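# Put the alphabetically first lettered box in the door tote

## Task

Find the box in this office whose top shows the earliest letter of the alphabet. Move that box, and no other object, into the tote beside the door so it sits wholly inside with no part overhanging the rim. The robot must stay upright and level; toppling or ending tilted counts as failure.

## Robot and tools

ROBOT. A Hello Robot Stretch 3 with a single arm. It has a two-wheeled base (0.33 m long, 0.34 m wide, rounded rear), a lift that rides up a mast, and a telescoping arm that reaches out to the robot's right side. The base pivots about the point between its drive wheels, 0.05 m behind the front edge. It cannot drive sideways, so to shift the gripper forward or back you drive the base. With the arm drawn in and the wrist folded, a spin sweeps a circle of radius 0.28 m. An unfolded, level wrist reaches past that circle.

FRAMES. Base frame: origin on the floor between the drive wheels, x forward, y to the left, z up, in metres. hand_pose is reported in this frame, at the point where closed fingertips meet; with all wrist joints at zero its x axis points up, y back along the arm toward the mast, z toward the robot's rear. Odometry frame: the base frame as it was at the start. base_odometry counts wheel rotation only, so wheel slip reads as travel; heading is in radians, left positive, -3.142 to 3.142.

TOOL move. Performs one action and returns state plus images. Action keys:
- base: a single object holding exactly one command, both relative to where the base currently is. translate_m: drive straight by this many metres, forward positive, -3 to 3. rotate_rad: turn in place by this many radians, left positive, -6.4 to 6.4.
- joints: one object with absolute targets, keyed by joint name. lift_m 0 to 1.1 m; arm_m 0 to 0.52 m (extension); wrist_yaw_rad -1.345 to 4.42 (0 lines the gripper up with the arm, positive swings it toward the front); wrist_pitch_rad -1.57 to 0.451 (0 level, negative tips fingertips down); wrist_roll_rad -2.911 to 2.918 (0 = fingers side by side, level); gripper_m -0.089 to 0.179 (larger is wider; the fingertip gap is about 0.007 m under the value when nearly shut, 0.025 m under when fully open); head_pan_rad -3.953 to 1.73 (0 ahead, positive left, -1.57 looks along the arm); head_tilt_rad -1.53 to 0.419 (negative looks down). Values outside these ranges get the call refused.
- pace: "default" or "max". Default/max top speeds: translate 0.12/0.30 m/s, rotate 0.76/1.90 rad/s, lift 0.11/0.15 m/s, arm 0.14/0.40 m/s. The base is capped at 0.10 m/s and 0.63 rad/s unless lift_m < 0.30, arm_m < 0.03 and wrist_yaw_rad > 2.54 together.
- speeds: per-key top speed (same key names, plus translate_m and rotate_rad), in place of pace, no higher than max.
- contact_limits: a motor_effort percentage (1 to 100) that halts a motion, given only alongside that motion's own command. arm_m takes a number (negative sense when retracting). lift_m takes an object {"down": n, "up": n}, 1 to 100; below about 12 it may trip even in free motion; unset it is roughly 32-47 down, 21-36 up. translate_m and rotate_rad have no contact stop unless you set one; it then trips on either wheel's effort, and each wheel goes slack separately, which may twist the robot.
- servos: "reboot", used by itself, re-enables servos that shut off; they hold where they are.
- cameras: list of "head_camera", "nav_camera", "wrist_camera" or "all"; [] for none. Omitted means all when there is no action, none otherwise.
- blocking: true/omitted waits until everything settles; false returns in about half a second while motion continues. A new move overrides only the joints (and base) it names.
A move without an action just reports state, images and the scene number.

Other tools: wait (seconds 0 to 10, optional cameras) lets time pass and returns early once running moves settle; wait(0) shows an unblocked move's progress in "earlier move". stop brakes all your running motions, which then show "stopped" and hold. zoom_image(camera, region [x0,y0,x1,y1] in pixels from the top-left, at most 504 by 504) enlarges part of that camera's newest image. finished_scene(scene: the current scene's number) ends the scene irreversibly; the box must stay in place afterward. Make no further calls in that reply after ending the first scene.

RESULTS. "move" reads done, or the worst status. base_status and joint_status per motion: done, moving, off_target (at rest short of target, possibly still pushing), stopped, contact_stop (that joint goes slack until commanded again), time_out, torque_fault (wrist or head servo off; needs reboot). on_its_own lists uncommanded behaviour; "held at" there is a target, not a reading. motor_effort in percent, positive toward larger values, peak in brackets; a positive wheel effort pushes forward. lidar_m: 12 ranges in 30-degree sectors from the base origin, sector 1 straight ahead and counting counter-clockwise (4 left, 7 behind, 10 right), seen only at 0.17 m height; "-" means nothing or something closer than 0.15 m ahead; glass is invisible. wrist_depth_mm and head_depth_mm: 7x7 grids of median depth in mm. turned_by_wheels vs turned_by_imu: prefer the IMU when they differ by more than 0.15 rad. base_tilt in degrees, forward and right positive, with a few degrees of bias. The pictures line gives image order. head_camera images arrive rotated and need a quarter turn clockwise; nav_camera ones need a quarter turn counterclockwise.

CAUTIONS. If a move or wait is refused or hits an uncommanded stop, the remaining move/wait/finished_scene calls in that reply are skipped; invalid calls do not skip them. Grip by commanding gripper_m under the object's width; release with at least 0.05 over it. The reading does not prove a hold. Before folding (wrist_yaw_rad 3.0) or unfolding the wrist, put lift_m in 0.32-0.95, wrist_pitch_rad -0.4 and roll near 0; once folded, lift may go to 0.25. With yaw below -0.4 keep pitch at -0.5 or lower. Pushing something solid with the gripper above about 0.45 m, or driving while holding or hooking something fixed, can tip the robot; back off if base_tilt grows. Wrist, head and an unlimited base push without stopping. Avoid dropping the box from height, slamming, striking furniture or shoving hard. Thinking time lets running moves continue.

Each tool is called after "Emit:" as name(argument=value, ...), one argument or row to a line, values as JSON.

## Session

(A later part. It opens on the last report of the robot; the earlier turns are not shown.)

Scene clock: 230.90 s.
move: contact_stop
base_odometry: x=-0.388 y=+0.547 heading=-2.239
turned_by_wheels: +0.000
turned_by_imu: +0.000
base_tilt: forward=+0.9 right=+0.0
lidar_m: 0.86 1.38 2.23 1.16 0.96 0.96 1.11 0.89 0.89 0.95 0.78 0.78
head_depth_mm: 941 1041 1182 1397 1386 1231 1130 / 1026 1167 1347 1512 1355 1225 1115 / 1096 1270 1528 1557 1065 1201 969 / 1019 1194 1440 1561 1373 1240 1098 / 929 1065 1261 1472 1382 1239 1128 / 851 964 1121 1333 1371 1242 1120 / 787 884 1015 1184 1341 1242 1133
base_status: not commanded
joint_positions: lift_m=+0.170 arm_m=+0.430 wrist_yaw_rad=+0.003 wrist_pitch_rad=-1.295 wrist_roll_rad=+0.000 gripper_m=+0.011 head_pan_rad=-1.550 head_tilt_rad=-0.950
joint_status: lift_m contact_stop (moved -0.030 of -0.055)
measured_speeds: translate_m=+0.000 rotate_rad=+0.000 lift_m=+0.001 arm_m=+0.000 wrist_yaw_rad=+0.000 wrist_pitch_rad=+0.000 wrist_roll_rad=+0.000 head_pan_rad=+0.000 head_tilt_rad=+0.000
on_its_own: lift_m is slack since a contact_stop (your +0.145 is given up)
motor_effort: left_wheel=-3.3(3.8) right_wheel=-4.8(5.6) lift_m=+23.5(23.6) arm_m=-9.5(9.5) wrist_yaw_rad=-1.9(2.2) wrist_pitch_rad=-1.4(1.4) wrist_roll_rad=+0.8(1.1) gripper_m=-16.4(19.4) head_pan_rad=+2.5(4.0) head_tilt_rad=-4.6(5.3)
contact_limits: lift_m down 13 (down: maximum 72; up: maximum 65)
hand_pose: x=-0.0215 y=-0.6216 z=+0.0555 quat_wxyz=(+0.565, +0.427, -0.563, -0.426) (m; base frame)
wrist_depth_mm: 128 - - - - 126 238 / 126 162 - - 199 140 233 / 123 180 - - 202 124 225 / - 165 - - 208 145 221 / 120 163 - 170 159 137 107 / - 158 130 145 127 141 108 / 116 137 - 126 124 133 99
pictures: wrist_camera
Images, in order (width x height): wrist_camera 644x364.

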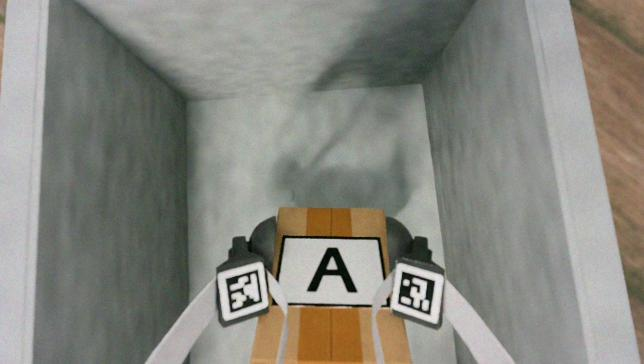

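Emit:
move(
  joints={"lift_m": 0.171, "gripper_m": 0.11},
  cameras=["wrist_camera"],
)

Emit:
move(
  joints={"lift_m": 0.42},
  cameras=["wrist_camera"],
)

Scene clock: 235.63 s.
move: done
base_odometry: x=-0.388 y=+0.547 heading=-2.239
turned_by_wheels: +0.000
turned_by_imu: +0.001
base_tilt: forward=+1.0 right=-0.1
lidar_m: 0.86 1.38 2.23 1.17 0.96 0.96 1.11 0.89 0.89 0.95 0.78 0.78
head_depth_mm: 941 1043 1189 1399 1378 1231 1119 / 1028 1173 1343 1503 1362 1222 1108 / 1093 1284 1520 1566 1065 1199 969 / 1014 1192 1433 1562 1377 1240 1099 / 927 1070 1257 1466 1380 1241 1126 / 852 966 1125 1337 1382 1243 1134 / 786 885 1013 1191 1346 1243 1127
base_status: not commanded
joint_positions: lift_m=+0.171 arm_m=+0.430 wrist_yaw_rad=+0.003 wrist_pitch_rad=-1.300 wrist_roll_rad=+0.000 gripper_m=+0.110 head_pan_rad=-1.550 head_tilt_rad=-0.950
joint_status: all done
measured_speeds: all 0
motor_effort: left_wheel=-3.5(3.7) right_wheel=-5.2(5.6) lift_m=+20.2(27.0) arm_m=-19.7(22.4) wrist_yaw_rad=-1.8(2.1) wrist_pitch_rad=+0.0(1.5) wrist_roll_rad=+0.8(1.0) gripper_m=+2.0(91.8) head_pan_rad=+0.7(2.7) head_tilt_rad=-4.1(5.1)
hand_pose: x=-0.0215 y=-0.6202 z=+0.0564 quat_wxyz=(+0.564, +0.429, -0.562, -0.428) (m; base frame)
wrist_depth_mm: - 144 - - - 134 235 / 119 153 - - 193 138 110 / - 172 226 - - 151 108 / - 157 - - - 143 105 / - 155 - - - 137 107 / 112 124 130 166 165 123 108 / 111 123 - 162 162 122 99
pictures: wrist_camera
Images, in order (width x height): wrist_camera 644x364.

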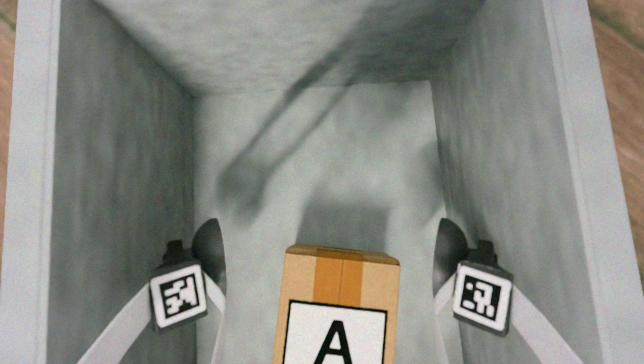

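Scene clock: 238.73 s.
move: done
base_odometry: x=-0.388 y=+0.547 heading=-2.239
turned_by_wheels: +0.000
turned_by_imu: +0.000
base_tilt: forward=+1.0 right=+0.1
lidar_m: 0.86 1.38 2.24 1.17 0.96 0.96 1.11 0.90 0.89 0.95 0.78 0.78
head_depth_mm: 942 1044 1194 1399 1378 1232 1123 / 1020 1172 1339 850 727 625 560 / 1101 1287 1494 861 1329 1223 992 / 1016 1185 1434 1553 1375 1234 1096 / 930 1060 1257 1474 1381 1235 1125 / 851 965 1121 1332 1384 1239 1127 / 787 887 1013 1189 1346 1236 1126
base_status: not commanded
joint_positions: lift_m=+0.420 arm_m=+0.430 wrist_yaw_rad=+0.003 wrist_pitch_rad=-1.301 wrist_roll_rad=+0.000 gripper_m=+0.110 head_pan_rad=-1.550 head_tilt_rad=-0.950
joint_status: all done
measured_speeds: all 0
motor_effort: left_wheel=-3.4(3.6) right_wheel=-4.8(5.5) lift_m=+31.6(34.1) arm_m=-16.1(19.9) wrist_yaw_rad=-1.8(2.3) wrist_pitch_rad=+0.3(0.4) wrist_roll_rad=+0.7(1.0) gripper_m=+0.3(2.6) head_pan_rad=+2.2(2.5) head_tilt_rad=-3.3(5.1)
hand_pose: x=-0.0215 y=-0.6200 z=+0.3053 quat_wxyz=(+0.563, +0.429, -0.562, -0.428) (m; base frame)
wrist_depth_mm: 374 412 511 501 501 475 413 / 396 492 499 495 487 492 443 / - 483 479 478 475 477 468 / 475 471 471 - 472 471 469 / 467 462 350 - 361 457 462 / 456 124 339 400 - 127 448 / 453 444 424 - 395 123 435
pictures: wrist_camera
Images, in order (width x height): wrist_camera 644x364.

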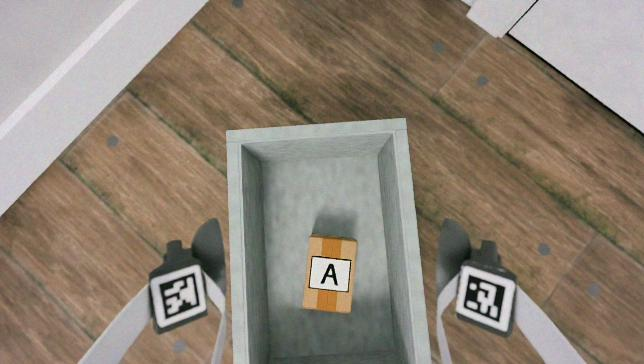

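Emit:
finished_scene(
  scene=3,
)

The scene is finished: the task was done.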